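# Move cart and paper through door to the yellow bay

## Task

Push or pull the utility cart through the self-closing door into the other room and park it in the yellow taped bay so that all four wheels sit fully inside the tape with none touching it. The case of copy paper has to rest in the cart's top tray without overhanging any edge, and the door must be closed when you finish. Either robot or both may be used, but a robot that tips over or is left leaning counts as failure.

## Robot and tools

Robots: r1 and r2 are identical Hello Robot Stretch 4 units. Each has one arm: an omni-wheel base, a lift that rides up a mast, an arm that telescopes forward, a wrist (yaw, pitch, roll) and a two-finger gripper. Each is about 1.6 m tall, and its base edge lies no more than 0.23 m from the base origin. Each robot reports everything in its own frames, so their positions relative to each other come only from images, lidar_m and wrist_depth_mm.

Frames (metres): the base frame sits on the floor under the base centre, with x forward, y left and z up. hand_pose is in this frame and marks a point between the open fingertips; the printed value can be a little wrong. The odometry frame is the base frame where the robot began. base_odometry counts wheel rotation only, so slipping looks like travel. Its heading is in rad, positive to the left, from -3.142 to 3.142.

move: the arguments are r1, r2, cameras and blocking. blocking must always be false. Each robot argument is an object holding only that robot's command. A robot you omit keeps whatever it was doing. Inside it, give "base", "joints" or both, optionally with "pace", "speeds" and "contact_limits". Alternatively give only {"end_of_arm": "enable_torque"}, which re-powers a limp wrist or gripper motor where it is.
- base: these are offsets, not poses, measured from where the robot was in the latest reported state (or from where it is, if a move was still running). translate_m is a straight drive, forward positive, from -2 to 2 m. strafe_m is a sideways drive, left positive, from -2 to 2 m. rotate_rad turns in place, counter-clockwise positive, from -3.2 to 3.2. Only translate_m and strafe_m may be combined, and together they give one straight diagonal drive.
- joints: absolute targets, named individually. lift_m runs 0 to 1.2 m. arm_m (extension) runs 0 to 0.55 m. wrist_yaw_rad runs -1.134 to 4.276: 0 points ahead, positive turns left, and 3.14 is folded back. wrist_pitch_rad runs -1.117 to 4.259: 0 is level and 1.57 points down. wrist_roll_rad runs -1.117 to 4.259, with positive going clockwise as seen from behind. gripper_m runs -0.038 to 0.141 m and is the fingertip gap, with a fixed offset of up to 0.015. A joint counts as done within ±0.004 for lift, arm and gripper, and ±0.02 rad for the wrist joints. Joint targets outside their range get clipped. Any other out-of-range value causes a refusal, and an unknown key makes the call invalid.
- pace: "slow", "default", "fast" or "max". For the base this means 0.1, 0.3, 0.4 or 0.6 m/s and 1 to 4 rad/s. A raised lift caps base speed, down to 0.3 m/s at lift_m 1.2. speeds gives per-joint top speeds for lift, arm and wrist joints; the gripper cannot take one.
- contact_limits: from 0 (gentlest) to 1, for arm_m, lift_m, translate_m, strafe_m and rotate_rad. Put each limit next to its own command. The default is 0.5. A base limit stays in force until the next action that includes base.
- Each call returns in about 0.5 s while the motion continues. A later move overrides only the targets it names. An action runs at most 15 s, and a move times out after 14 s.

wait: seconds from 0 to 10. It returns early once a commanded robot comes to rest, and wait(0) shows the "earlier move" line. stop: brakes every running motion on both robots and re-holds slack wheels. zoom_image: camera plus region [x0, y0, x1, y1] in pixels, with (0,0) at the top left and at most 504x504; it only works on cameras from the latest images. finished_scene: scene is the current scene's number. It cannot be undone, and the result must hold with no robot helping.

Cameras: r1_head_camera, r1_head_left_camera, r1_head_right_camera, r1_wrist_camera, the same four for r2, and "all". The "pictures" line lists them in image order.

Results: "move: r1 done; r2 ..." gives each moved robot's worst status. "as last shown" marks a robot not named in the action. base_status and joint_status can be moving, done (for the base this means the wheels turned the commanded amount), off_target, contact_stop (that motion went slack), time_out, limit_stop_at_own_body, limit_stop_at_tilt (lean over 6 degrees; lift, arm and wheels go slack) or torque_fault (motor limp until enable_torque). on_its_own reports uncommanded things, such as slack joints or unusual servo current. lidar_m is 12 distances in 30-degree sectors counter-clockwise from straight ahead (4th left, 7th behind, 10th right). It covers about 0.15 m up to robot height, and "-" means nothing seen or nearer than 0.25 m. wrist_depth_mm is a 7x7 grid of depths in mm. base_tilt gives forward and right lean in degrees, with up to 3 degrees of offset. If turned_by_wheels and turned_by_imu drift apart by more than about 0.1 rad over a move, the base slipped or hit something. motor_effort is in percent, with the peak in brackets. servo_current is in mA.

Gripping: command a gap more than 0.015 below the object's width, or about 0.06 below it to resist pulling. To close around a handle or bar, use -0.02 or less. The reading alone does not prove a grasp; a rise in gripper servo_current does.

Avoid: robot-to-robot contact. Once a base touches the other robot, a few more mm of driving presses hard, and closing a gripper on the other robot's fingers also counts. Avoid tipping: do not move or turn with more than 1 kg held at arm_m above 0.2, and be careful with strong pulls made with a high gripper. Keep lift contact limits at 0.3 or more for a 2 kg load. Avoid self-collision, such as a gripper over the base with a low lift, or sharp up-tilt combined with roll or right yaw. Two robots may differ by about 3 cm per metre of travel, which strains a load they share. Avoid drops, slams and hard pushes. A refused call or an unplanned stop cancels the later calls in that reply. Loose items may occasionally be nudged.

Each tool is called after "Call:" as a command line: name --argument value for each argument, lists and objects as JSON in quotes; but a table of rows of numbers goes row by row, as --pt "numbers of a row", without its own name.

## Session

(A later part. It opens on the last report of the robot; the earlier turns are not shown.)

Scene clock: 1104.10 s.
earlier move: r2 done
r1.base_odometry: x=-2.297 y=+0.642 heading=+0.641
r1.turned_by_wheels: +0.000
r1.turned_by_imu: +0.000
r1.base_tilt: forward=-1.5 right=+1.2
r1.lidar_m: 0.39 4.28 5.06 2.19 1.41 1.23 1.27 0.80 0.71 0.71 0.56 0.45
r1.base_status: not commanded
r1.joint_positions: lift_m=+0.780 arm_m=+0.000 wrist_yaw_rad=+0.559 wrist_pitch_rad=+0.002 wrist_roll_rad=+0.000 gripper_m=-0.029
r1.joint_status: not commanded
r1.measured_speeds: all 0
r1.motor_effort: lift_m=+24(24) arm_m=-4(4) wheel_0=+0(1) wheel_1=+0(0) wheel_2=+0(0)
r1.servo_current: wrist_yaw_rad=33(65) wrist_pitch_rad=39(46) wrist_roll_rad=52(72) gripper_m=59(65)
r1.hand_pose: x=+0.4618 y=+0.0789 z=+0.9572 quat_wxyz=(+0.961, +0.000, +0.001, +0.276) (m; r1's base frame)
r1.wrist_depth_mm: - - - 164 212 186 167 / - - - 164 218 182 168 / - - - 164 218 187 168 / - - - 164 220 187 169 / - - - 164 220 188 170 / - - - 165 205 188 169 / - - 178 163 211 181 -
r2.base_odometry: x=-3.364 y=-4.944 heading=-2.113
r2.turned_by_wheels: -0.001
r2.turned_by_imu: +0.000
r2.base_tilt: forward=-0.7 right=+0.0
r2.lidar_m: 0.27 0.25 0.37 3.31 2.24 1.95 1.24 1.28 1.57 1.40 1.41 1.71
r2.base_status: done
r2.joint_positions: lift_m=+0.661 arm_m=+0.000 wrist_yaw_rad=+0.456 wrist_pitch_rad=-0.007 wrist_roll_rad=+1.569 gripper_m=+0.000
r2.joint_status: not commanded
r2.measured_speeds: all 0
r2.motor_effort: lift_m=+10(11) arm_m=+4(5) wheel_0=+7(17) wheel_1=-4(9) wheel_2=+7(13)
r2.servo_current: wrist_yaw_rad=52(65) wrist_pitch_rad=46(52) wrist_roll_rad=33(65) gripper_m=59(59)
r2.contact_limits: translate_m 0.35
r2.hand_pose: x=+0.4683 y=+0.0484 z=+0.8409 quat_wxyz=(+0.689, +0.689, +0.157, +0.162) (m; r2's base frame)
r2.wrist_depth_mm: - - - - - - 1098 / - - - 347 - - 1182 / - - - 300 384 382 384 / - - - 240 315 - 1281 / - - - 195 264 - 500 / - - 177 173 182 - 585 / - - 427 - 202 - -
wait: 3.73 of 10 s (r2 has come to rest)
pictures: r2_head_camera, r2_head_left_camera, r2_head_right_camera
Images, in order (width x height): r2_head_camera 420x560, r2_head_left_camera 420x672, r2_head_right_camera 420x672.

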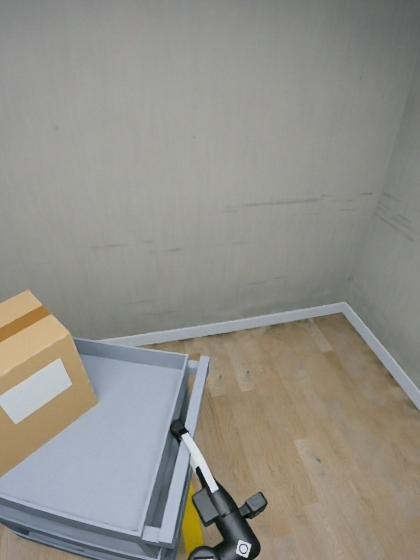

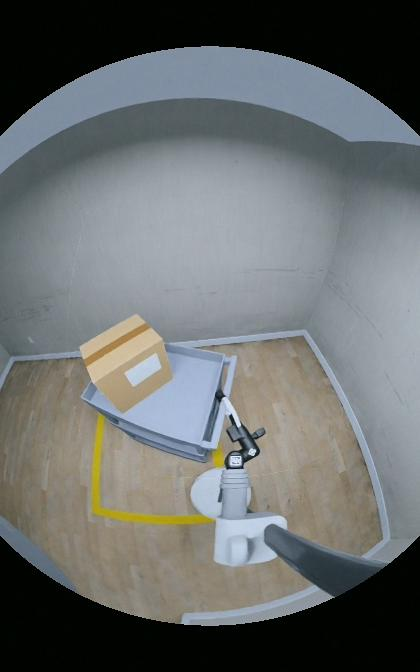

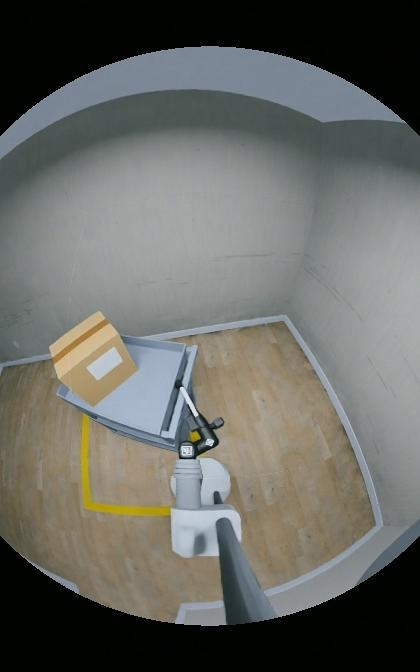

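Call:
zoom_image --camera "r2_head_left_camera" --region '[70, 380, 280, 560]'

Call:
zoom_image --camera "r2_head_camera" --region '[0, 330, 280, 560]'

Scaled by 2.400 from the camera's 420x672 image, which has a finer 600x960 frame.

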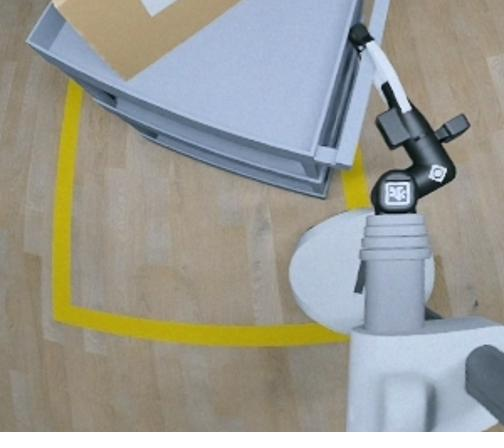

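Scaled by 1.800 from the camera's 420x560 image, which has a finer 1200x1600 frame.

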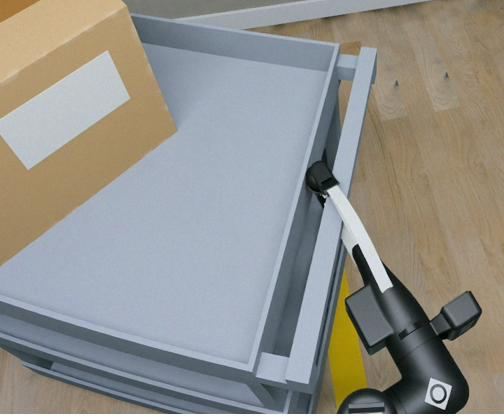

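Call:
move --blocking false --r2 '{"base":{"strafe_m":-0.03,"translate_m":-0.24},"pace":"slow","contact_limits":{"translate_m":0.35}}' --cameras '[]'

Call:
wait --seconds 10 --cameras '["r2_head_camera","r2_head_left_camera"]'

Scene clock: 1137.20 s.
move: r2 moving
r1: as last shown
r1.base_tilt: forward=-1.6 right=+1.3
r1.lidar_m: 0.38 4.28 5.06 2.20 1.38 1.26 1.26 0.76 0.71 0.71 0.55 0.45
r1.servo_current: wrist_yaw_rad=52(52) wrist_pitch_rad=39(52) wrist_roll_rad=39(59) gripper_m=65(65)
r1.wrist_depth_mm: - - - 164 212 186 167 / - - - 164 217 182 168 / - - - 164 219 187 169 / - - - 164 220 188 169 / - - - 164 220 187 170 / - - - 165 205 189 169 / - - 178 163 212 181 -
r2.base_odometry: x=-3.359 y=-4.932 heading=-2.113
r2.turned_by_wheels: +0.000
r2.turned_by_imu: +0.000
r2.base_tilt: forward=-0.7 right=+0.1
r2.lidar_m: 0.25 0.25 0.37 3.33 2.23 1.94 1.26 1.27 1.55 1.39 1.43 1.72
r2.base_status: translate_m moving; strafe_m moving
r2.joint_positions: lift_m=+0.661 arm_m=+0.000 wrist_yaw_rad=+0.456 wrist_pitch_rad=-0.007 wrist_roll_rad=+1.569 gripper_m=+0.000
r2.joint_status: not commanded
r2.measured_speeds: translate_m=-0.049 strafe_m=-0.007 rotate_rad=-0.003 lift_m=+0.000 arm_m=+0.000 wrist_yaw_rad=+0.000 wrist_pitch_rad=+0.000 wrist_roll_rad=+0.000
r2.motor_effort: lift_m=+10(11) arm_m=+4(4) wheel_0=-4(8) wheel_1=-7(8) wheel_2=+12(14)
r2.servo_current: wrist_yaw_rad=46(59) wrist_pitch_rad=46(52) wrist_roll_rad=52(59) gripper_m=59(59)
r2.contact_limits: translate_m 0.35
r2.hand_pose: x=+0.4683 y=+0.0484 z=+0.8409 quat_wxyz=(+0.689, +0.689, +0.157, +0.162) (m; r2's base frame)
r2.wrist_depth_mm: - - - - - - 1118 / - - - 343 - - 1160 / - - - 294 377 379 384 / - - - 238 310 - 1281 / - - - 199 263 - 504 / - - 182 173 181 - - / - - 427 - 200 - -
pictures: none
No camera images: "cameras" was empty.

Scene clock: 1140.40 s.
earlier move: r2 done
r1.base_odometry: x=-2.297 y=+0.642 heading=+0.641
r1.turned_by_wheels: +0.000
r1.turned_by_imu: +0.000
r1.base_tilt: forward=-1.6 right=+1.3
r1.lidar_m: 0.40 4.26 5.07 2.16 1.39 1.23 1.24 0.80 0.69 0.70 0.55 0.44
r1.base_status: not commanded
r1.joint_positions: lift_m=+0.780 arm_m=+0.000 wrist_yaw_rad=+0.559 wrist_pitch_rad=+0.002 wrist_roll_rad=+0.000 gripper_m=-0.029
r1.joint_status: not commanded
r1.measured_speeds: all 0
r1.motor_effort: lift_m=+24(24) arm_m=-4(4) wheel_0=+0(1) wheel_1=+0(1) wheel_2=+0(0)
r1.servo_current: wrist_yaw_rad=52(65) wrist_pitch_rad=39(52) wrist_roll_rad=52(65) gripper_m=52(65)
r1.hand_pose: x=+0.4618 y=+0.0789 z=+0.9572 quat_wxyz=(+0.961, +0.000, +0.001, +0.276) (m; r1's base frame)
r1.wrist_depth_mm: - - - 163 211 185 167 / - - - 164 219 183 168 / - - - 164 218 187 168 / - - - 164 219 187 170 / - - - 164 220 188 169 / - - - 166 206 188 170 / - - 177 163 211 180 -
r2.base_odometry: x=-3.266 y=-4.723 heading=-2.114
r2.turned_by_wheels: -0.001
r2.turned_by_imu: -0.001
r2.base_tilt: forward=-0.7 right=+0.1
r2.lidar_m: 0.33 0.25 0.57 3.29 1.81 1.79 1.01 1.04 1.27 1.41 1.42 1.76
r2.base_status: done
r2.joint_positions: lift_m=+0.661 arm_m=+0.000 wrist_yaw_rad=+0.447 wrist_pitch_rad=-0.007 wrist_roll_rad=+1.569 gripper_m=+0.000
r2.joint_status: not commanded
r2.measured_speeds: all 0
r2.motor_effort: lift_m=+10(11) arm_m=+4(5) wheel_0=-5(12) wheel_1=-7(10) wheel_2=+5(14)
r2.servo_current: wrist_yaw_rad=65(65) wrist_pitch_rad=46(59) wrist_roll_rad=46(59) gripper_m=46(65)
r2.contact_limits: translate_m 0.35
r2.hand_pose: x=+0.4687 y=+0.0459 z=+0.8409 quat_wxyz=(+0.689, +0.690, +0.154, +0.159) (m; r2's base frame)
r2.wrist_depth_mm: - - - 301 - - 1229 / - - - 322 345 347 351 / - - - 236 303 1464 1308 / - - - 212 272 1537 521 / - - - 192 248 691 - / - 462 188 173 173 - - / - - 455 - 212 - -
wait: 3.20 of 10 s (r2 has come to rest)
pictures: r2_head_camera, r2_head_left_camera
Images, in order (width x height): r2_head_camera 420x560, r2_head_left_camera 420x672.

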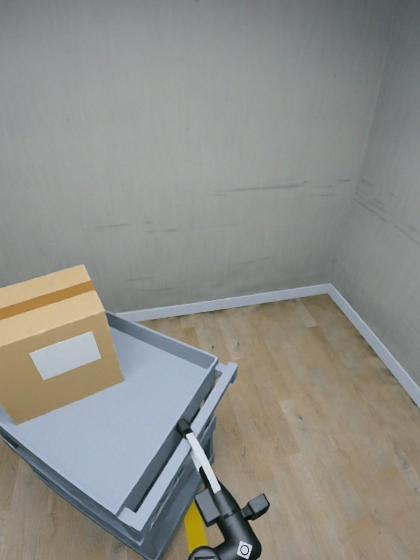

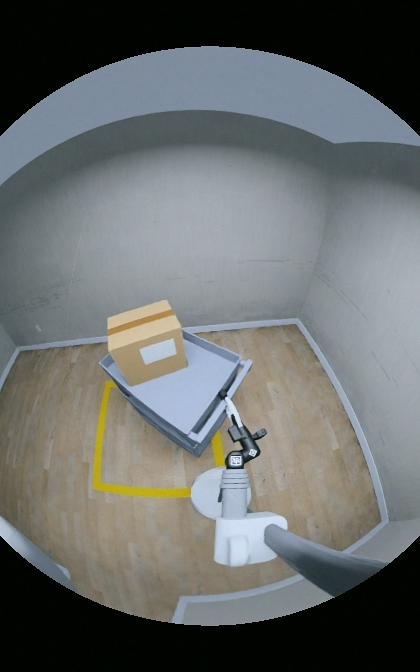

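Call:
move --blocking false --r2 '{"base":{"strafe_m":0.42},"pace":"slow","contact_limits":{"strafe_m":0.35}}' --cameras '[]'

Call:
wait --seconds 10 --cameras '["r2_head_camera","r2_head_left_camera"]'

Scene clock: 1174.37 s.
move: r2 moving
r1: as last shown
r1.lidar_m: 0.39 4.27 5.05 2.18 1.41 1.25 1.25 0.82 0.70 0.70 0.56 0.44
r1.motor_effort: lift_m=+24(24) arm_m=-4(4) wheel_0=+0(1) wheel_1=+0(0) wheel_2=+0(0)
r1.servo_current: wrist_yaw_rad=46(59) wrist_pitch_rad=39(46) wrist_roll_rad=33(65) gripper_m=65(65)
r1.wrist_depth_mm: - - - 164 212 186 167 / - - - 163 219 182 168 / - - - 164 219 187 168 / - - - 164 219 187 169 / - - - 165 220 187 170 / - - - 165 206 189 170 / - - 178 163 211 180 -
r2.base_odometry: x=-3.254 y=-4.731 heading=-2.115
r2.turned_by_wheels: -0.001
r2.turned_by_imu: +0.000
r2.base_tilt: forward=-0.7 right=+0.1
r2.lidar_m: 0.34 0.25 0.58 3.30 1.81 1.80 1.02 1.02 1.26 1.43 1.44 1.76
r2.base_status: strafe_m moving
r2.joint_positions: lift_m=+0.661 arm_m=+0.000 wrist_yaw_rad=+0.443 wrist_pitch_rad=-0.007 wrist_roll_rad=+1.569 gripper_m=+0.000
r2.joint_status: not commanded
r2.measured_speeds: translate_m=+0.000 strafe_m=+0.057 rotate_rad=-0.001 lift_m=+0.000 arm_m=+0.000 wrist_yaw_rad=-0.005 wrist_pitch_rad=+0.000 wrist_roll_rad=+0.000
r2.motor_effort: lift_m=+10(11) arm_m=+4(4) wheel_0=-16(17) wheel_1=+7(8) wheel_2=+0(4)
r2.servo_current: wrist_yaw_rad=59(59) wrist_pitch_rad=52(52) wrist_roll_rad=39(52) gripper_m=52(59)
r2.contact_limits: strafe_m 0.35
r2.hand_pose: x=+0.4689 y=+0.0446 z=+0.8409 quat_wxyz=(+0.690, +0.690, +0.153, +0.158) (m; r2's base frame)
r2.wrist_depth_mm: - - - 303 - - 1205 / - - - 322 345 351 351 / - - - 238 307 1464 1308 / - - - 212 273 1499 525 / - - - 193 247 699 - / - 455 186 175 173 - - / - - 455 - 211 - -
pictures: none
No camera images: "cameras" was empty.

Scene clock: 1179.20 s.
earlier move: r2 done
r1.base_odometry: x=-2.297 y=+0.642 heading=+0.641
r1.turned_by_wheels: +0.000
r1.turned_by_imu: +0.000
r1.base_tilt: forward=-1.6 right=+1.3
r1.lidar_m: 0.38 4.30 5.06 2.21 1.40 1.22 1.27 0.81 0.70 0.71 0.55 0.45
r1.base_status: not commanded
r1.joint_positions: lift_m=+0.780 arm_m=+0.000 wrist_yaw_rad=+0.559 wrist_pitch_rad=+0.002 wrist_roll_rad=+0.000 gripper_m=-0.029
r1.joint_status: not commanded
r1.measured_speeds: all 0
r1.motor_effort: lift_m=+24(24) arm_m=-4(4) wheel_0=+0(1) wheel_1=+0(1) wheel_2=+0(0)
r1.servo_current: wrist_yaw_rad=46(65) wrist_pitch_rad=46(52) wrist_roll_rad=52(65) gripper_m=52(65)
r1.hand_pose: x=+0.4618 y=+0.0789 z=+0.9572 quat_wxyz=(+0.961, +0.000, +0.001, +0.276) (m; r1's base frame)
r1.wrist_depth_mm: - - - 163 212 185 167 / - - - 164 218 182 168 / - - - 164 220 187 168 / - - - 164 219 188 168 / - - - 164 220 188 170 / - - - 165 206 189 169 / - - 178 163 211 180 -
r2.base_odometry: x=-2.906 y=-4.940 heading=-2.114
r2.turned_by_wheels: +0.000
r2.turned_by_imu: -0.001
r2.base_tilt: forward=-0.7 right=+0.1
r2.lidar_m: 0.44 0.30 2.12 2.90 1.98 1.53 1.08 1.09 1.37 1.83 1.84 1.89
r2.base_status: done
r2.joint_positions: lift_m=+0.661 arm_m=+0.000 wrist_yaw_rad=+0.444 wrist_pitch_rad=-0.007 wrist_roll_rad=+1.569 gripper_m=+0.000
r2.joint_status: not commanded
r2.measured_speeds: all 0
r2.motor_effort: lift_m=+10(11) arm_m=+4(5) wheel_0=-4(18) wheel_1=+3(8) wheel_2=-2(4)
r2.servo_current: wrist_yaw_rad=59(72) wrist_pitch_rad=52(59) wrist_roll_rad=52(65) gripper_m=46(65)
r2.contact_limits: strafe_m 0.35
r2.hand_pose: x=+0.4689 y=+0.0448 z=+0.8409 quat_wxyz=(+0.690, +0.690, +0.153, +0.158) (m; r2's base frame)
r2.wrist_depth_mm: - - - 238 303 301 300 / - - - 278 290 1336 1229 / - - - 263 268 - 512 / - - - 251 256 707 - / - 480 488 195 243 820 - / - 484 187 176 173 - - / - - 508 - 220 - -
wait: 4.83 of 10 s (r2 has come to rest)
pictures: r2_head_camera, r2_head_left_camera
Images, in order (width x height): r2_head_camera 420x560, r2_head_left_camera 420x672.

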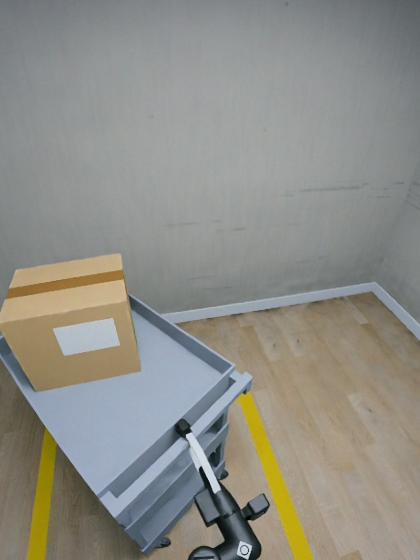

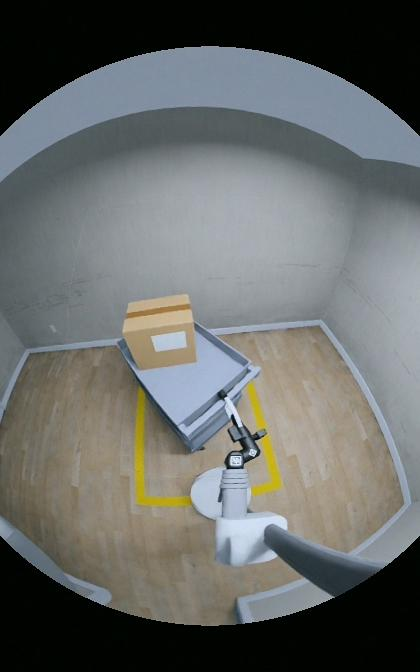

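Call:
move --blocking false --r2 '{"base":{"translate_m":-0.24,"strafe_m":0.06},"pace":"slow","contact_limits":{"translate_m":0.35}}' --cameras '[]'

Call:
wait --seconds 10 --cameras '["r2_head_camera","r2_head_left_camera"]'

Call:
zoom_image --camera "r2_head_left_camera" --region '[100, 330, 310, 540]'

Call:
zoom_image --camera "r2_head_camera" --region '[0, 330, 320, 560]'

Scene clock: 1198.57 s.
move: r2 moving
r1: as last shown
r1.lidar_m: 0.40 4.28 5.04 2.18 1.39 1.25 1.25 0.80 0.71 0.72 0.53 0.42
r1.motor_effort: lift_m=+24(24) arm_m=-4(4) wheel_0=+0(1) wheel_1=+0(0) wheel_2=+0(0)
r1.servo_current: wrist_yaw_rad=52(59) wrist_pitch_rad=39(46) wrist_roll_rad=46(78) gripper_m=59(72)
r1.wrist_depth_mm: - - - 164 212 185 167 / - - - 164 217 182 168 / - - - 164 218 187 168 / - - - 164 220 187 169 / - - - 164 220 187 169 / - - - 165 206 189 170 / - - 178 163 211 181 -
r2.base_odometry: x=-2.897 y=-4.931 heading=-2.114
r2.turned_by_wheels: +0.000
r2.turned_by_imu: +0.000
r2.base_tilt: forward=-0.7 right=+0.1
r2.lidar_m: 0.41 0.29 2.14 2.88 1.94 1.51 1.07 1.09 1.34 1.84 1.86 1.89
r2.base_status: translate_m moving; strafe_m moving
r2.joint_positions: lift_m=+0.661 arm_m=+0.000 wrist_yaw_rad=+0.446 wrist_pitch_rad=-0.007 wrist_roll_rad=+1.569 gripper_m=+0.000
r2.joint_status: not commanded
r2.measured_speeds: translate_m=-0.048 strafe_m=+0.012 rotate_rad=+0.002 lift_m=+0.000 arm_m=+0.000 wrist_yaw_rad=+0.010 wrist_pitch_rad=+0.000 wrist_roll_rad=+0.000
r2.motor_effort: lift_m=+10(11) arm_m=+4(4) wheel_0=-10(10) wheel_1=-5(8) wheel_2=+11(12)
r2.servo_current: wrist_yaw_rad=46(65) wrist_pitch_rad=52(59) wrist_roll_rad=46(52) gripper_m=52(59)
r2.contact_limits: translate_m 0.35
r2.hand_pose: x=+0.4688 y=+0.0455 z=+0.8409 quat_wxyz=(+0.690, +0.690, +0.154, +0.159) (m; r2's base frame)
r2.wrist_depth_mm: - - - 235 301 301 300 / - - - 274 285 1366 1255 / - - - 262 267 - - / - - 621 249 255 750 - / - 484 477 195 243 820 - / - 488 189 177 174 - - / - - 512 - 219 - -
pictures: none
No camera images: "cameras" was empty.

Scene clock: 1201.80 s.
earlier move: r2 done
r1.base_odometry: x=-2.297 y=+0.642 heading=+0.641
r1.turned_by_wheels: +0.000
r1.turned_by_imu: +0.000
r1.base_tilt: forward=-1.6 right=+1.3
r1.lidar_m: 0.39 4.30 5.05 2.20 1.39 1.25 1.25 0.80 0.72 0.69 0.55 0.44
r1.base_status: not commanded
r1.joint_positions: lift_m=+0.780 arm_m=+0.000 wrist_yaw_rad=+0.559 wrist_pitch_rad=+0.002 wrist_roll_rad=+0.000 gripper_m=-0.029
r1.joint_status: not commanded
r1.measured_speeds: all 0
r1.motor_effort: lift_m=+24(24) arm_m=-4(4) wheel_0=+0(1) wheel_1=+0(1) wheel_2=+0(0)
r1.servo_current: wrist_yaw_rad=33(65) wrist_pitch_rad=46(52) wrist_roll_rad=65(78) gripper_m=52(72)
r1.hand_pose: x=+0.4618 y=+0.0789 z=+0.9572 quat_wxyz=(+0.961, +0.000, +0.001, +0.276) (m; r1's base frame)
r1.wrist_depth_mm: - - - 164 212 186 167 / - - - 164 217 182 168 / - - - 164 219 187 169 / - - - 164 219 188 169 / - - - 165 220 188 169 / - - - 165 206 188 170 / - - 178 163 211 181 -
r2.base_odometry: x=-2.731 y=-4.766 heading=-2.114
r2.turned_by_wheels: +0.000
r2.turned_by_imu: +0.002
r2.base_tilt: forward=-0.7 right=+0.0
r2.lidar_m: 0.45 0.37 2.39 2.80 1.56 1.29 0.88 0.86 1.11 1.91 1.95 0.53
r2.base_status: done
r2.joint_positions: lift_m=+0.661 arm_m=+0.000 wrist_yaw_rad=+0.452 wrist_pitch_rad=-0.007 wrist_roll_rad=+1.569 gripper_m=+0.000
r2.joint_status: not commanded
r2.measured_speeds: all 0
r2.motor_effort: lift_m=+10(11) arm_m=+4(5) wheel_0=-1(10) wheel_1=-4(9) wheel_2=+8(14)
r2.servo_current: wrist_yaw_rad=59(65) wrist_pitch_rad=46(59) wrist_roll_rad=52(59) gripper_m=52(65)
r2.contact_limits: translate_m 0.35
r2.hand_pose: x=+0.4685 y=+0.0473 z=+0.8409 quat_wxyz=(+0.689, +0.689, +0.156, +0.161) (m; r2's base frame)
r2.wrist_depth_mm: - - - 175 233 1499 1229 / - - - 234 233 759 - / - - 549 235 234 809 - / - 488 480 235 234 809 - / - - 521 216 235 831 - / - - 187 177 174 - - / - - - - - 1921 -
wait: 3.23 of 10 s (r2 has come to rest)
pictures: r2_head_camera, r2_head_left_camera
Images, in order (width x height): r2_head_camera 420x560, r2_head_left_camera 420x672.

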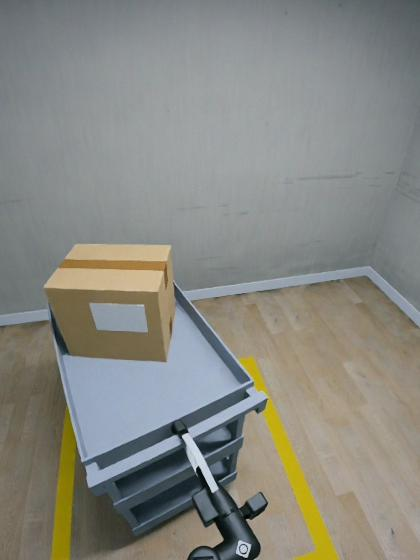

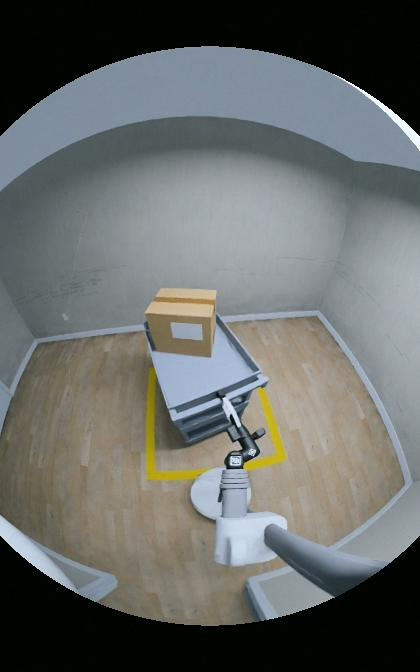

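Scaled by 2.400 from the camera's 420x672 image, which has a finer 600x960 frame.

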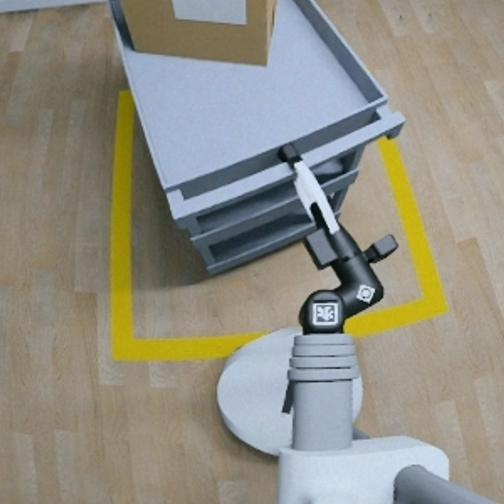

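Scaled by 1.575 from the camera's 420x560 image, which has a finer 1200x1600 frame.

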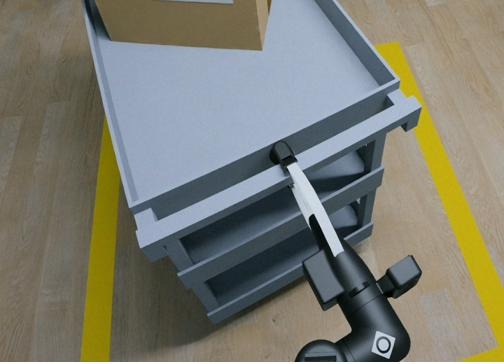

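Call:
move --blocking false --r2 '{"joints":{"gripper_m":0.1}}' --cameras '[]'

Call:
wait --seconds 3 --cameras '[]'

Call:
move --blocking false --r2 '{"base":{"translate_m":-0.27,"strafe_m":-0.12},"pace":"slow","contact_limits":{"translate_m":0.3}}' --cameras '[]'

Call:
wait --seconds 8 --cameras '["r2_head_camera","r2_head_left_camera","r1_head_camera","r1_wrist_camera","r1_head_left_camera"]'

Call:
zoom_image --camera "r2_head_camera" --region '[0, 230, 330, 560]'

Scene clock: 1213.60 s.
move: r2 moving
r1: as last shown
r1.lidar_m: 0.40 4.25 5.07 2.21 1.38 1.25 1.26 0.79 0.69 0.71 0.56 0.45
r1.motor_effort: lift_m=+24(24) arm_m=-4(4) wheel_0=+0(0) wheel_1=+0(0) wheel_2=+0(0)
r1.servo_current: wrist_yaw_rad=39(65) wrist_pitch_rad=39(46) wrist_roll_rad=46(72) gripper_m=59(59)
r1.wrist_depth_mm: - - - 164 212 185 167 / - - - 164 218 182 168 / - - - 164 219 186 169 / - - - 164 220 188 169 / - - - 164 220 189 170 / - - - 165 206 189 170 / - - 178 163 211 181 -
r2.base_odometry: x=-2.731 y=-4.766 heading=-2.114
r2.turned_by_wheels: +0.000
r2.turned_by_imu: +0.000
r2.base_tilt: forward=-0.7 right=+0.1
r2.lidar_m: 0.42 0.36 2.36 2.80 1.57 1.31 0.90 0.89 1.09 1.92 1.93 0.53
r2.base_status: not commanded
r2.joint_positions: lift_m=+0.661 arm_m=+0.000 wrist_yaw_rad=+0.452 wrist_pitch_rad=-0.007 wrist_roll_rad=+1.569 gripper_m=+0.020
r2.joint_status: gripper_m moving
r2.measured_speeds: all 0
r2.motor_effort: lift_m=+10(11) arm_m=+4(5) wheel_0=-1(1) wheel_1=-4(4) wheel_2=+7(9)
r2.servo_current: wrist_yaw_rad=46(52) wrist_pitch_rad=52(52) wrist_roll_rad=33(52) gripper_m=91(91)
r2.contact_limits: translate_m 0.35
r2.hand_pose: x=+0.4685 y=+0.0473 z=+0.8409 quat_wxyz=(+0.689, +0.689, +0.156, +0.161) (m; r2's base frame)
r2.wrist_depth_mm: - - - 237 237 1464 1229 / - - - 237 237 1464 - / - - 554 237 237 788 - / - 488 484 238 238 820 - / - - 525 202 237 831 - / - - 190 181 237 - - / - - - - 136 - -
pictures: none
No camera images: "cameras" was empty.

Scene clock: 1214.90 s.
earlier move: r2 done
r1.base_odometry: x=-2.297 y=+0.642 heading=+0.641
r1.turned_by_wheels: +0.000
r1.turned_by_imu: +0.000
r1.base_tilt: forward=-1.5 right=+1.3
r1.lidar_m: 0.39 4.28 5.06 2.18 1.41 1.25 1.27 0.82 0.69 0.73 0.57 0.46
r1.base_status: not commanded
r1.joint_positions: lift_m=+0.780 arm_m=+0.000 wrist_yaw_rad=+0.559 wrist_pitch_rad=+0.002 wrist_roll_rad=+0.000 gripper_m=-0.029
r1.joint_status: not commanded
r1.measured_speeds: all 0
r1.motor_effort: lift_m=+24(24) arm_m=-4(4) wheel_0=-1(1) wheel_1=+0(0) wheel_2=+0(0)
r1.servo_current: wrist_yaw_rad=59(65) wrist_pitch_rad=46(52) wrist_roll_rad=46(72) gripper_m=59(65)
r1.hand_pose: x=+0.4618 y=+0.0789 z=+0.9572 quat_wxyz=(+0.961, +0.000, +0.001, +0.276) (m; r1's base frame)
r1.wrist_depth_mm: - - - 163 212 186 167 / - - - 164 218 182 168 / - - - 164 219 186 169 / - - - 163 220 187 169 / - - - 165 220 187 169 / - - - 165 206 188 169 / - - 178 163 211 180 -
r2.base_odometry: x=-2.731 y=-4.766 heading=-2.114
r2.turned_by_wheels: +0.000
r2.turned_by_imu: +0.000
r2.base_tilt: forward=-0.7 right=+0.1
r2.lidar_m: 0.43 0.37 2.38 2.79 1.57 1.28 0.90 0.86 1.08 1.93 1.92 0.54
r2.base_status: not commanded
r2.joint_positions: lift_m=+0.660 arm_m=+0.000 wrist_yaw_rad=+0.452 wrist_pitch_rad=-0.001 wrist_roll_rad=+1.569 gripper_m=+0.100
r2.joint_status: all done
r2.measured_speeds: all 0
r2.motor_effort: lift_m=+14(14) arm_m=+4(5) wheel_0=-1(2) wheel_1=-4(4) wheel_2=+6(9)
r2.servo_current: wrist_yaw_rad=33(59) wrist_pitch_rad=39(52) wrist_roll_rad=46(52) gripper_m=52(104)
r2.contact_limits: translate_m 0.35
r2.hand_pose: x=+0.4685 y=+0.0473 z=+0.8390 quat_wxyz=(+0.690, +0.689, +0.158, +0.159) (m; r2's base frame)
r2.wrist_depth_mm: - - 189 248 248 1464 1205 / - - 188 248 - 707 - / - - 564 248 - - - / - 488 477 248 - - - / - 525 508 247 248 - - / - 171 188 247 187 - - / - - - - - - -
wait: 1.30 of 3 s (r2 has come to rest)
pictures: none
No camera images: "cameras" was empty.

Scene clock: 1215.40 s.
move: r2 moving
r1: as last shown
r1.base_tilt: forward=-1.6 right=+1.2
r1.lidar_m: 0.39 4.26 5.05 2.20 1.41 1.26 1.26 0.78 0.71 0.71 0.56 0.45
r1.motor_effort: lift_m=+24(24) arm_m=-4(4) wheel_0=+0(1) wheel_1=+0(0) wheel_2=+0(0)
r1.servo_current: wrist_yaw_rad=46(65) wrist_pitch_rad=46(52) wrist_roll_rad=46(52) gripper_m=59(59)
r1.wrist_depth_mm: - - - 164 213 185 168 / - - - 164 218 182 168 / - - - 163 218 186 168 / - - - 164 220 187 169 / - - - 164 220 188 170 / - - - 165 206 190 170 / - - 178 163 210 181 -
r2.base_odometry: x=-2.729 y=-4.752 heading=-2.114
r2.turned_by_wheels: +0.000
r2.turned_by_imu: +0.000
r2.base_tilt: forward=-0.7 right=+0.1
r2.lidar_m: 0.45 0.40 2.37 2.78 1.56 1.31 0.87 0.86 1.04 1.92 1.95 0.56
r2.base_status: translate_m moving; strafe_m moving
r2.joint_positions: lift_m=+0.660 arm_m=+0.000 wrist_yaw_rad=+0.452 wrist_pitch_rad=-0.001 wrist_roll_rad=+1.569 gripper_m=+0.100
r2.joint_status: not commanded
r2.measured_speeds: translate_m=-0.048 strafe_m=-0.022 rotate_rad=+0.001 lift_m=+0.000 arm_m=+0.000 wrist_yaw_rad=+0.000 wrist_pitch_rad=+0.000 wrist_roll_rad=+0.000
r2.motor_effort: lift_m=+14(14) arm_m=+4(5) wheel_0=-3(7) wheel_1=-7(10) wheel_2=+9(9)
r2.servo_current: wrist_yaw_rad=46(52) wrist_pitch_rad=39(39) wrist_roll_rad=39(52) gripper_m=52(52)
r2.contact_limits: translate_m 0.3
r2.hand_pose: x=+0.4685 y=+0.0473 z=+0.8390 quat_wxyz=(+0.690, +0.689, +0.158, +0.159) (m; r2's base frame)
r2.wrist_depth_mm: - - 200 260 259 1499 1229 / - - 200 259 - 699 - / - - 580 259 - 854 - / - 496 492 258 - - - / - 544 521 258 258 - - / - 171 196 259 186 - - / - - - - - 1863 -
pictures: none
No camera images: "cameras" was empty.

Scene clock: 1219.03 s.
earlier move: r2 done
r1.base_odometry: x=-2.297 y=+0.642 heading=+0.641
r1.turned_by_wheels: +0.000
r1.turned_by_imu: +0.000
r1.base_tilt: forward=-1.6 right=+1.3
r1.lidar_m: 0.39 4.26 5.05 2.21 1.42 1.25 1.26 0.80 0.71 0.71 0.58 0.43
r1.base_status: not commanded
r1.joint_positions: lift_m=+0.780 arm_m=+0.000 wrist_yaw_rad=+0.559 wrist_pitch_rad=+0.002 wrist_roll_rad=+0.000 gripper_m=-0.029
r1.joint_status: not commanded
r1.measured_speeds: all 0
r1.motor_effort: lift_m=+24(24) arm_m=-4(4) wheel_0=+0(1) wheel_1=+0(0) wheel_2=+0(0)
r1.servo_current: wrist_yaw_rad=46(72) wrist_pitch_rad=46(52) wrist_roll_rad=52(72) gripper_m=52(65)
r1.hand_pose: x=+0.4618 y=+0.0789 z=+0.9572 quat_wxyz=(+0.961, +0.000, +0.001, +0.276) (m; r1's base frame)
r1.wrist_depth_mm: - - - 163 212 185 167 / - - - 164 217 182 168 / - - - 164 218 187 168 / - - - 164 220 187 169 / - - - 164 220 188 170 / - - - 165 206 188 170 / - - 178 163 212 181 -
r2.base_odometry: x=-2.694 y=-4.473 heading=-2.114
r2.turned_by_wheels: +0.000
r2.turned_by_imu: +0.000
r2.base_tilt: forward=-0.7 right=+0.1
r2.lidar_m: 0.71 0.66 2.73 2.86 1.18 1.23 0.58 0.58 0.73 1.42 1.88 2.29
r2.base_status: done
r2.joint_positions: lift_m=+0.660 arm_m=+0.000 wrist_yaw_rad=+0.452 wrist_pitch_rad=-0.001 wrist_roll_rad=+1.569 gripper_m=+0.100
r2.joint_status: not commanded
r2.measured_speeds: all 0
r2.motor_effort: lift_m=+14(14) arm_m=+4(5) wheel_0=-5(9) wheel_1=-3(10) wheel_2=+5(10)
r2.servo_current: wrist_yaw_rad=52(65) wrist_pitch_rad=39(46) wrist_roll_rad=46(59) gripper_m=46(59)
r2.contact_limits: translate_m 0.3
r2.hand_pose: x=+0.4685 y=+0.0473 z=+0.8389 quat_wxyz=(+0.690, +0.689, +0.158, +0.159) (m; r2's base frame)
r2.wrist_depth_mm: - - - - - 1618 1182 / - - - 500 - 544 544 / - - 904 539 - 539 539 / - - 798 544 - 539 535 / - - 854 535 - 539 535 / - - 193 539 194 535 539 / - - - - 544 535 544
wait: 3.63 of 8 s (r2 has come to rest)
pictures: r1_head_camera, r1_head_left_camera, r1_wrist_camera, r2_head_camera, r2_head_left_camera
Images, in order (width x height): r1_head_camera 420x560, r1_head_left_camera 420x672, r1_wrist_camera 616x392, r2_head_camera 420x560, r2_head_left_camera 420x672.

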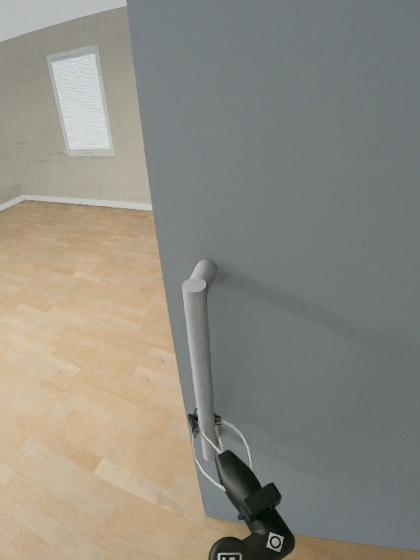

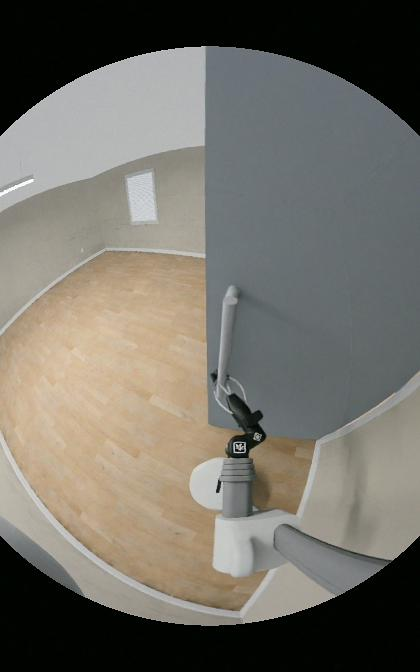

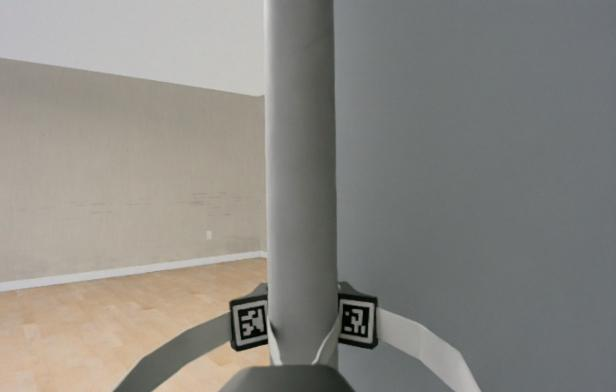

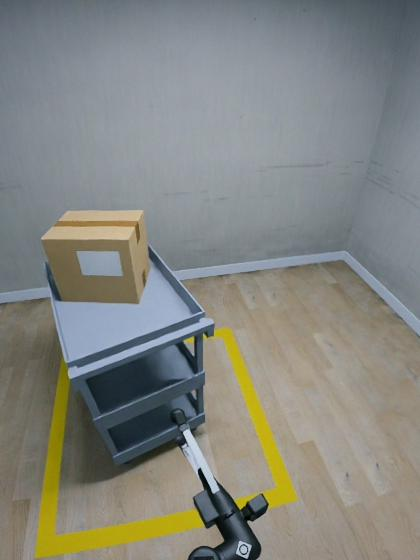

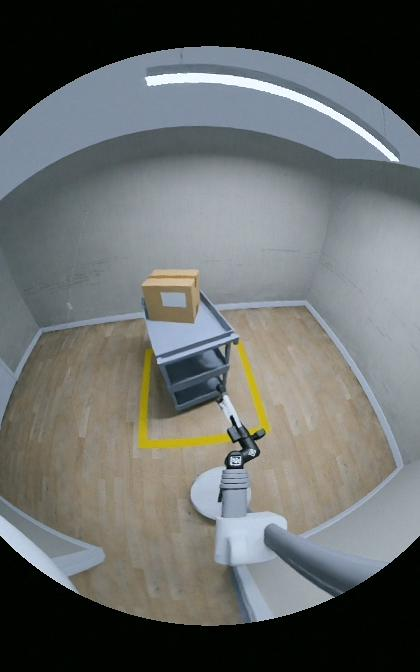

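Scaled by 1.527 from the camera's 420x560 image, which has a finer 1200x1600 frame.

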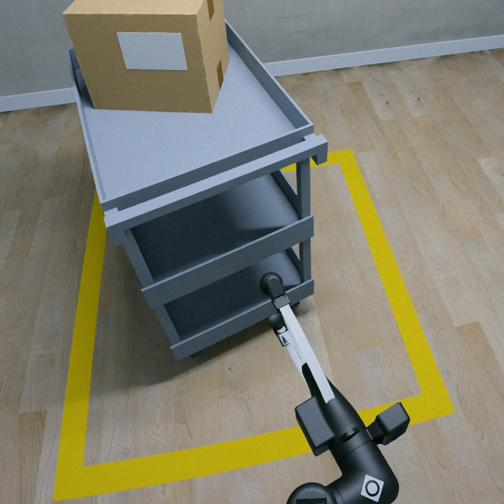

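Call:
zoom_image --camera "r2_head_left_camera" --region '[120, 300, 280, 460]'

Call:
zoom_image --camera "r2_head_camera" --region '[20, 300, 240, 520]'

Scaled by 3.150 from the camera's 420x672 image, which has a finer 600x960 frame.

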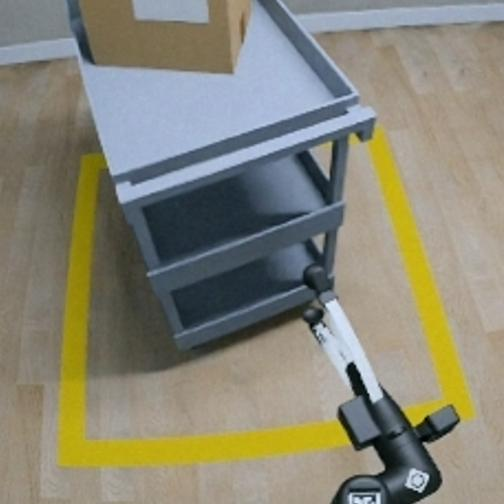

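Scaled by 2.291 from the camera's 420x560 image, which has a finer 1200x1600 frame.

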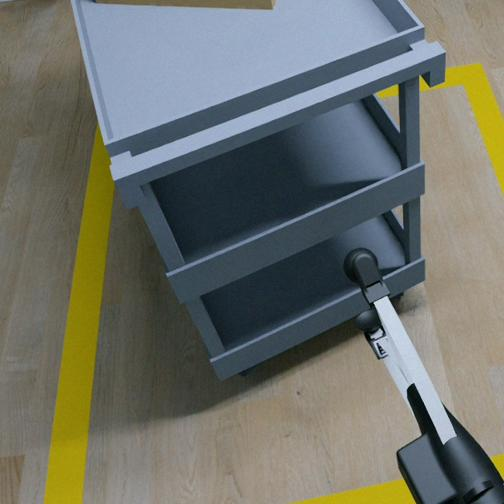

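Call:
move --blocking false --r2 '{"base":{"strafe_m":0.7},"contact_limits":{"strafe_m":0.3}}' --cameras '[]'

Call:
wait --seconds 6 --cameras '["r2_head_camera","r2_head_right_camera"]'

Call:
zoom_image --camera "r2_head_camera" --region '[120, 250, 420, 560]'

Call:
zoom_image --camera "r2_head_right_camera" --region '[180, 300, 380, 500]'

Scene clock: 1242.90 s.
move: r2 moving
r1: as last shown
r1.lidar_m: 0.38 4.29 5.06 2.19 1.39 1.24 1.24 0.81 0.70 0.71 0.55 0.45
r1.servo_current: wrist_yaw_rad=39(59) wrist_pitch_rad=39(52) wrist_roll_rad=59(59) gripper_m=59(59)
r1.wrist_depth_mm: - - - 164 211 185 167 / - - - 163 219 182 168 / - - - 164 219 187 169 / - - - 164 220 187 169 / - - - 164 220 187 169 / - - - 165 206 189 170 / - - 178 163 212 181 -
r2.base_odometry: x=-2.663 y=-4.492 heading=-2.114
r2.turned_by_wheels: +0.000
r2.turned_by_imu: +0.000
r2.base_tilt: forward=-0.7 right=+0.1
r2.lidar_m: 0.66 0.64 2.75 2.84 1.14 1.18 0.61 0.60 0.76 1.43 1.92 2.32
r2.base_status: strafe_m moving
r2.joint_positions: lift_m=+0.660 arm_m=+0.000 wrist_yaw_rad=+0.452 wrist_pitch_rad=-0.001 wrist_roll_rad=+1.569 gripper_m=+0.100
r2.joint_status: not commanded
r2.measured_speeds: translate_m=+0.001 strafe_m=+0.140 rotate_rad=-0.005 lift_m=+0.000 arm_m=+0.000 wrist_yaw_rad=+0.000 wrist_pitch_rad=+0.000 wrist_roll_rad=+0.000
r2.motor_effort: lift_m=+14(14) arm_m=+4(5) wheel_0=-10(14) wheel_1=+10(12) wheel_2=+1(4)
r2.servo_current: wrist_yaw_rad=46(52) wrist_pitch_rad=46(46) wrist_roll_rad=52(52) gripper_m=52(52)
r2.contact_limits: strafe_m 0.3
r2.hand_pose: x=+0.4685 y=+0.0473 z=+0.8389 quat_wxyz=(+0.690, +0.689, +0.158, +0.159) (m; r2's base frame)
r2.wrist_depth_mm: - - - 462 - 1499 1098 / - - - 525 - 530 525 / - - 831 525 - 525 525 / - - 788 525 - 525 525 / - - 866 525 - 521 521 / - - 192 525 194 525 525 / - - - - 525 1756 1078
pictures: none
No camera images: "cameras" was empty.

Scene clock: 1246.07 s.
earlier move: r2 done
r1.base_odometry: x=-2.297 y=+0.642 heading=+0.641
r1.turned_by_wheels: +0.000
r1.turned_by_imu: +0.000
r1.base_tilt: forward=-1.5 right=+1.2
r1.lidar_m: 0.39 4.27 5.06 2.19 1.40 1.25 1.27 0.79 0.69 0.71 0.56 0.45
r1.base_status: not commanded
r1.joint_positions: lift_m=+0.780 arm_m=+0.000 wrist_yaw_rad=+0.559 wrist_pitch_rad=+0.002 wrist_roll_rad=+0.000 gripper_m=-0.029
r1.joint_status: not commanded
r1.measured_speeds: all 0
r1.motor_effort: lift_m=+24(24) arm_m=-4(4) wheel_0=+0(1) wheel_1=+0(0) wheel_2=+0(0)
r1.servo_current: wrist_yaw_rad=72(78) wrist_pitch_rad=46(52) wrist_roll_rad=39(65) gripper_m=59(65)
r1.hand_pose: x=+0.4618 y=+0.0789 z=+0.9572 quat_wxyz=(+0.961, +0.000, +0.001, +0.276) (m; r1's base frame)
r1.wrist_depth_mm: - - - 164 212 185 167 / - - - 163 218 182 168 / - - - 164 217 187 169 / - - - 164 219 187 169 / - - - 165 220 188 169 / - - - 165 206 188 170 / - - 178 163 211 181 -
r2.base_odometry: x=-2.095 y=-4.835 heading=-2.114
r2.turned_by_wheels: +0.000
r2.turned_by_imu: +0.000
r2.base_tilt: forward=-0.7 right=+0.1
r2.lidar_m: 0.87 2.11 2.44 2.18 1.30 0.75 0.79 1.14 0.97 1.70 2.58 0.68
r2.base_status: done
r2.joint_positions: lift_m=+0.660 arm_m=+0.000 wrist_yaw_rad=+0.452 wrist_pitch_rad=-0.001 wrist_roll_rad=+1.569 gripper_m=+0.100
r2.joint_status: not commanded
r2.measured_speeds: all 0
r2.motor_effort: lift_m=+15(15) arm_m=+4(5) wheel_0=-1(14) wheel_1=+1(12) wheel_2=+0(4)
r2.servo_current: wrist_yaw_rad=39(59) wrist_pitch_rad=46(46) wrist_roll_rad=46(59) gripper_m=46(59)
r2.contact_limits: strafe_m 0.3
r2.hand_pose: x=+0.4685 y=+0.0473 z=+0.8388 quat_wxyz=(+0.690, +0.689, +0.158, +0.159) (m; r2's base frame)
r2.wrist_depth_mm: - - - - - 1537 1182 / - - - - - 1661 1229 / - - - - - 1756 1182 / - - - - - 1661 1138 / - - - - - 1708 1182 / - - 193 - 193 1499 1160 / - - - - - 1863 1138
wait: 3.17 of 6 s (r2 has come to rest)
pictures: r2_head_camera, r2_head_right_camera
Images, in order (width x height): r2_head_camera 420x560, r2_head_right_camera 420x672.

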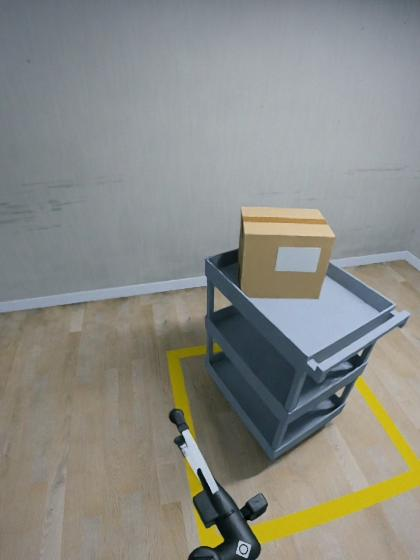

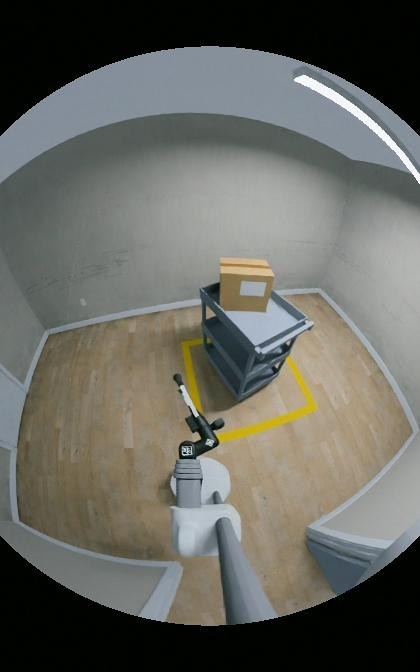

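Scaled by 1.626 from the camera's 420x560 image, which has a finer 1200x1600 frame.

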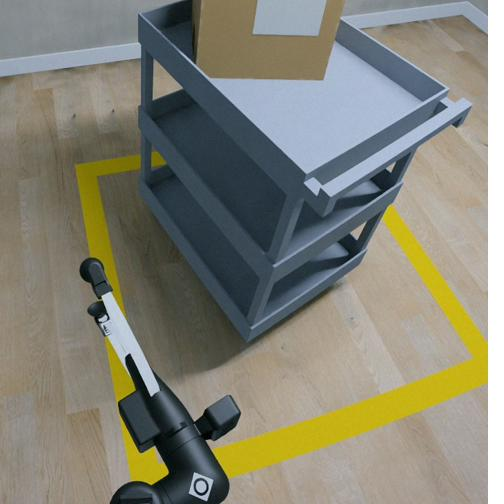

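Scaled by 2.520 from the camera's 420x672 image, which has a finer 600x960 frame.

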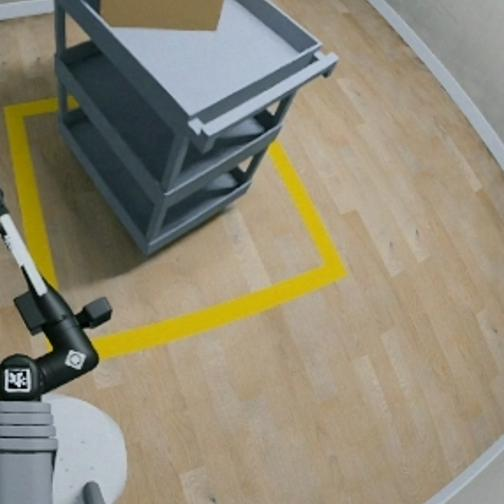

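Call:
move --blocking false --r1 '{"base":{"translate_m":0.27,"strafe_m":0.10},"pace":"slow","contact_limits":{"translate_m":0.4}}' --cameras '[]'

Call:
wait --seconds 7 --cameras '["r1_head_camera","r1_wrist_camera","r1_head_left_camera"]'

Scene clock: 1254.13 s.
move: r1 moving
r1.base_odometry: x=-2.290 y=+0.653 heading=+0.640
r1.turned_by_wheels: -0.001
r1.turned_by_imu: -0.001
r1.base_tilt: forward=-1.6 right=+1.3
r1.lidar_m: 0.40 4.27 5.06 2.22 1.40 1.26 1.27 0.80 0.72 0.72 0.55 0.44
r1.base_status: translate_m moving; strafe_m moving
r1.joint_positions: lift_m=+0.780 arm_m=+0.000 wrist_yaw_rad=+0.556 wrist_pitch_rad=+0.002 wrist_roll_rad=+0.000 gripper_m=-0.029
r1.joint_status: not commanded
r1.measured_speeds: translate_m=+0.049 strafe_m=+0.018 rotate_rad=-0.003 lift_m=+0.000 arm_m=+0.000 wrist_yaw_rad=-0.012 wrist_pitch_rad=+0.000 wrist_roll_rad=+0.000
r1.motor_effort: lift_m=+24(24) arm_m=-4(4) wheel_0=-3(4) wheel_1=+2(5) wheel_2=-6(7)
r1.servo_current: wrist_yaw_rad=39(72) wrist_pitch_rad=39(52) wrist_roll_rad=72(72) gripper_m=52(59)
r1.contact_limits: translate_m 0.4
r1.hand_pose: x=+0.4620 y=+0.0781 z=+0.9572 quat_wxyz=(+0.962, +0.000, +0.001, +0.275) (m; r1's base frame)
r1.wrist_depth_mm: - - - 162 213 187 168 / - - - 163 220 183 169 / - - - 164 220 188 169 / - - - 164 222 188 170 / - - - 166 221 189 170 / - - - 166 185 189 170 / - - 178 163 213 178 -
r2: as last shown
r2.lidar_m: 0.86 2.11 2.43 2.20 1.27 0.80 0.79 1.17 1.01 1.70 2.58 0.70
r2.motor_effort: lift_m=+15(15) arm_m=+4(4) wheel_0=-1(2) wheel_1=+1(1) wheel_2=+0(0)
r2.servo_current: wrist_yaw_rad=39(59) wrist_pitch_rad=39(46) wrist_roll_rad=46(65) gripper_m=52(52)
r2.contact_limits: strafe_m 0.3
r2.wrist_depth_mm: - - - - - 1499 1182 / - - - - - 1708 1255 / - - - - - 1661 1182 / - - - - - 1756 1160 / - - - - - 1708 1160 / - - 193 - 194 1499 1182 / - - - - - 1808 1182
pictures: none
No camera images: "cameras" was empty.

Scene clock: 1257.77 s.
earlier move: r1 done
r1.base_odometry: x=-2.140 y=+0.882 heading=+0.638
r1.turned_by_wheels: -0.002
r1.turned_by_imu: -0.165
r1.base_tilt: forward=-1.6 right=+1.3
r1.lidar_m: 0.40 3.58 4.94 3.53 1.86 1.54 1.53 1.04 0.85 0.79 0.50 0.43
r1.base_status: done
r1.joint_positions: lift_m=+0.780 arm_m=+0.000 wrist_yaw_rad=+0.539 wrist_pitch_rad=+0.002 wrist_roll_rad=+0.000 gripper_m=-0.029
r1.joint_status: not commanded
r1.measured_speeds: all 0
r1.on_its_own: wrist_yaw_rad is at rest, and its servo_current (130 mA) is outside its rest range (0 to 104 mA)
r1.motor_effort: lift_m=+24(24) arm_m=-3(4) wheel_0=-18(22) wheel_1=-2(5) wheel_2=-13(17)
r1.servo_current: wrist_yaw_rad=130(143) wrist_pitch_rad=39(52) wrist_roll_rad=78(78) gripper_m=59(65)
r1.contact_limits: translate_m 0.4
r1.hand_pose: x=+0.4633 y=+0.0730 z=+0.9572 quat_wxyz=(+0.964, +0.000, +0.001, +0.266) (m; r1's base frame)
r1.wrist_depth_mm: - - - - 147 195 170 / - - - - 148 193 171 / - - - - 148 193 172 / - - - - 149 194 173 / - - - - 150 195 173 / - - - 198 151 186 174 / - - 158 - 149 166 -
r2.base_odometry: x=-2.095 y=-4.835 heading=-2.114
r2.turned_by_wheels: +0.000
r2.turned_by_imu: +0.001
r2.base_tilt: forward=-0.7 right=+0.1
r2.lidar_m: 0.86 2.11 2.44 2.19 1.27 0.77 0.79 1.13 0.99 1.71 2.57 0.69
r2.base_status: not commanded
r2.joint_positions: lift_m=+0.660 arm_m=+0.000 wrist_yaw_rad=+0.452 wrist_pitch_rad=-0.001 wrist_roll_rad=+1.569 gripper_m=+0.100
r2.joint_status: not commanded
r2.measured_speeds: all 0
r2.motor_effort: lift_m=+15(15) arm_m=+4(5) wheel_0=-1(2) wheel_1=+1(2) wheel_2=+0(1)
r2.servo_current: wrist_yaw_rad=33(59) wrist_pitch_rad=39(46) wrist_roll_rad=52(65) gripper_m=52(59)
r2.contact_limits: strafe_m 0.3
r2.hand_pose: x=+0.4685 y=+0.0473 z=+0.8388 quat_wxyz=(+0.690, +0.689, +0.158, +0.159) (m; r2's base frame)
r2.wrist_depth_mm: - - - - - 1537 1205 / - - - - - 1661 1229 / - - - - - 1661 1138 / - - - - - 1708 1182 / - - - - - 1756 1182 / - - 193 - 195 1499 1160 / - - - - - 1863 1182
wait: 3.63 of 7 s (r1 has come to rest)
pictures: r1_head_camera, r1_head_left_camera, r1_wrist_camera
Images, in order (width x height): r1_head_camera 420x560, r1_head_left_camera 420x672, r1_wrist_camera 616x392.

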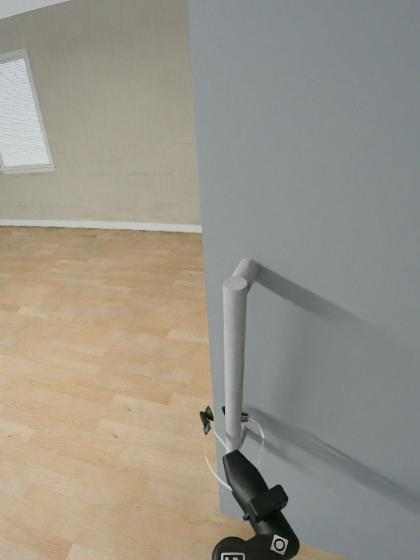

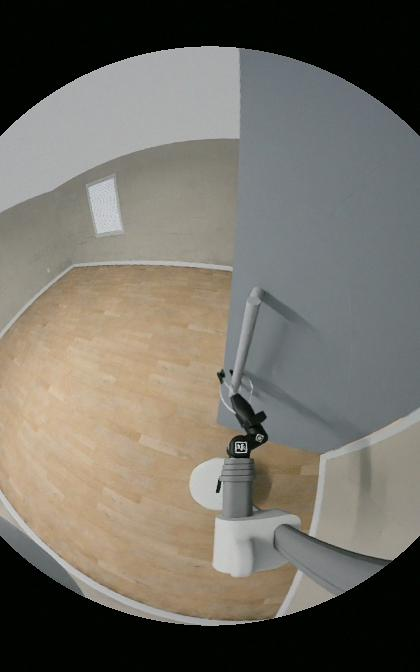

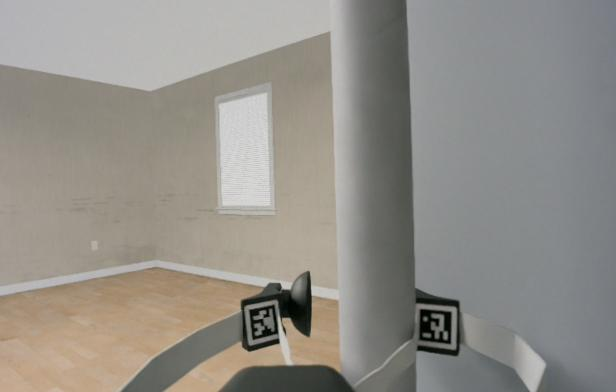

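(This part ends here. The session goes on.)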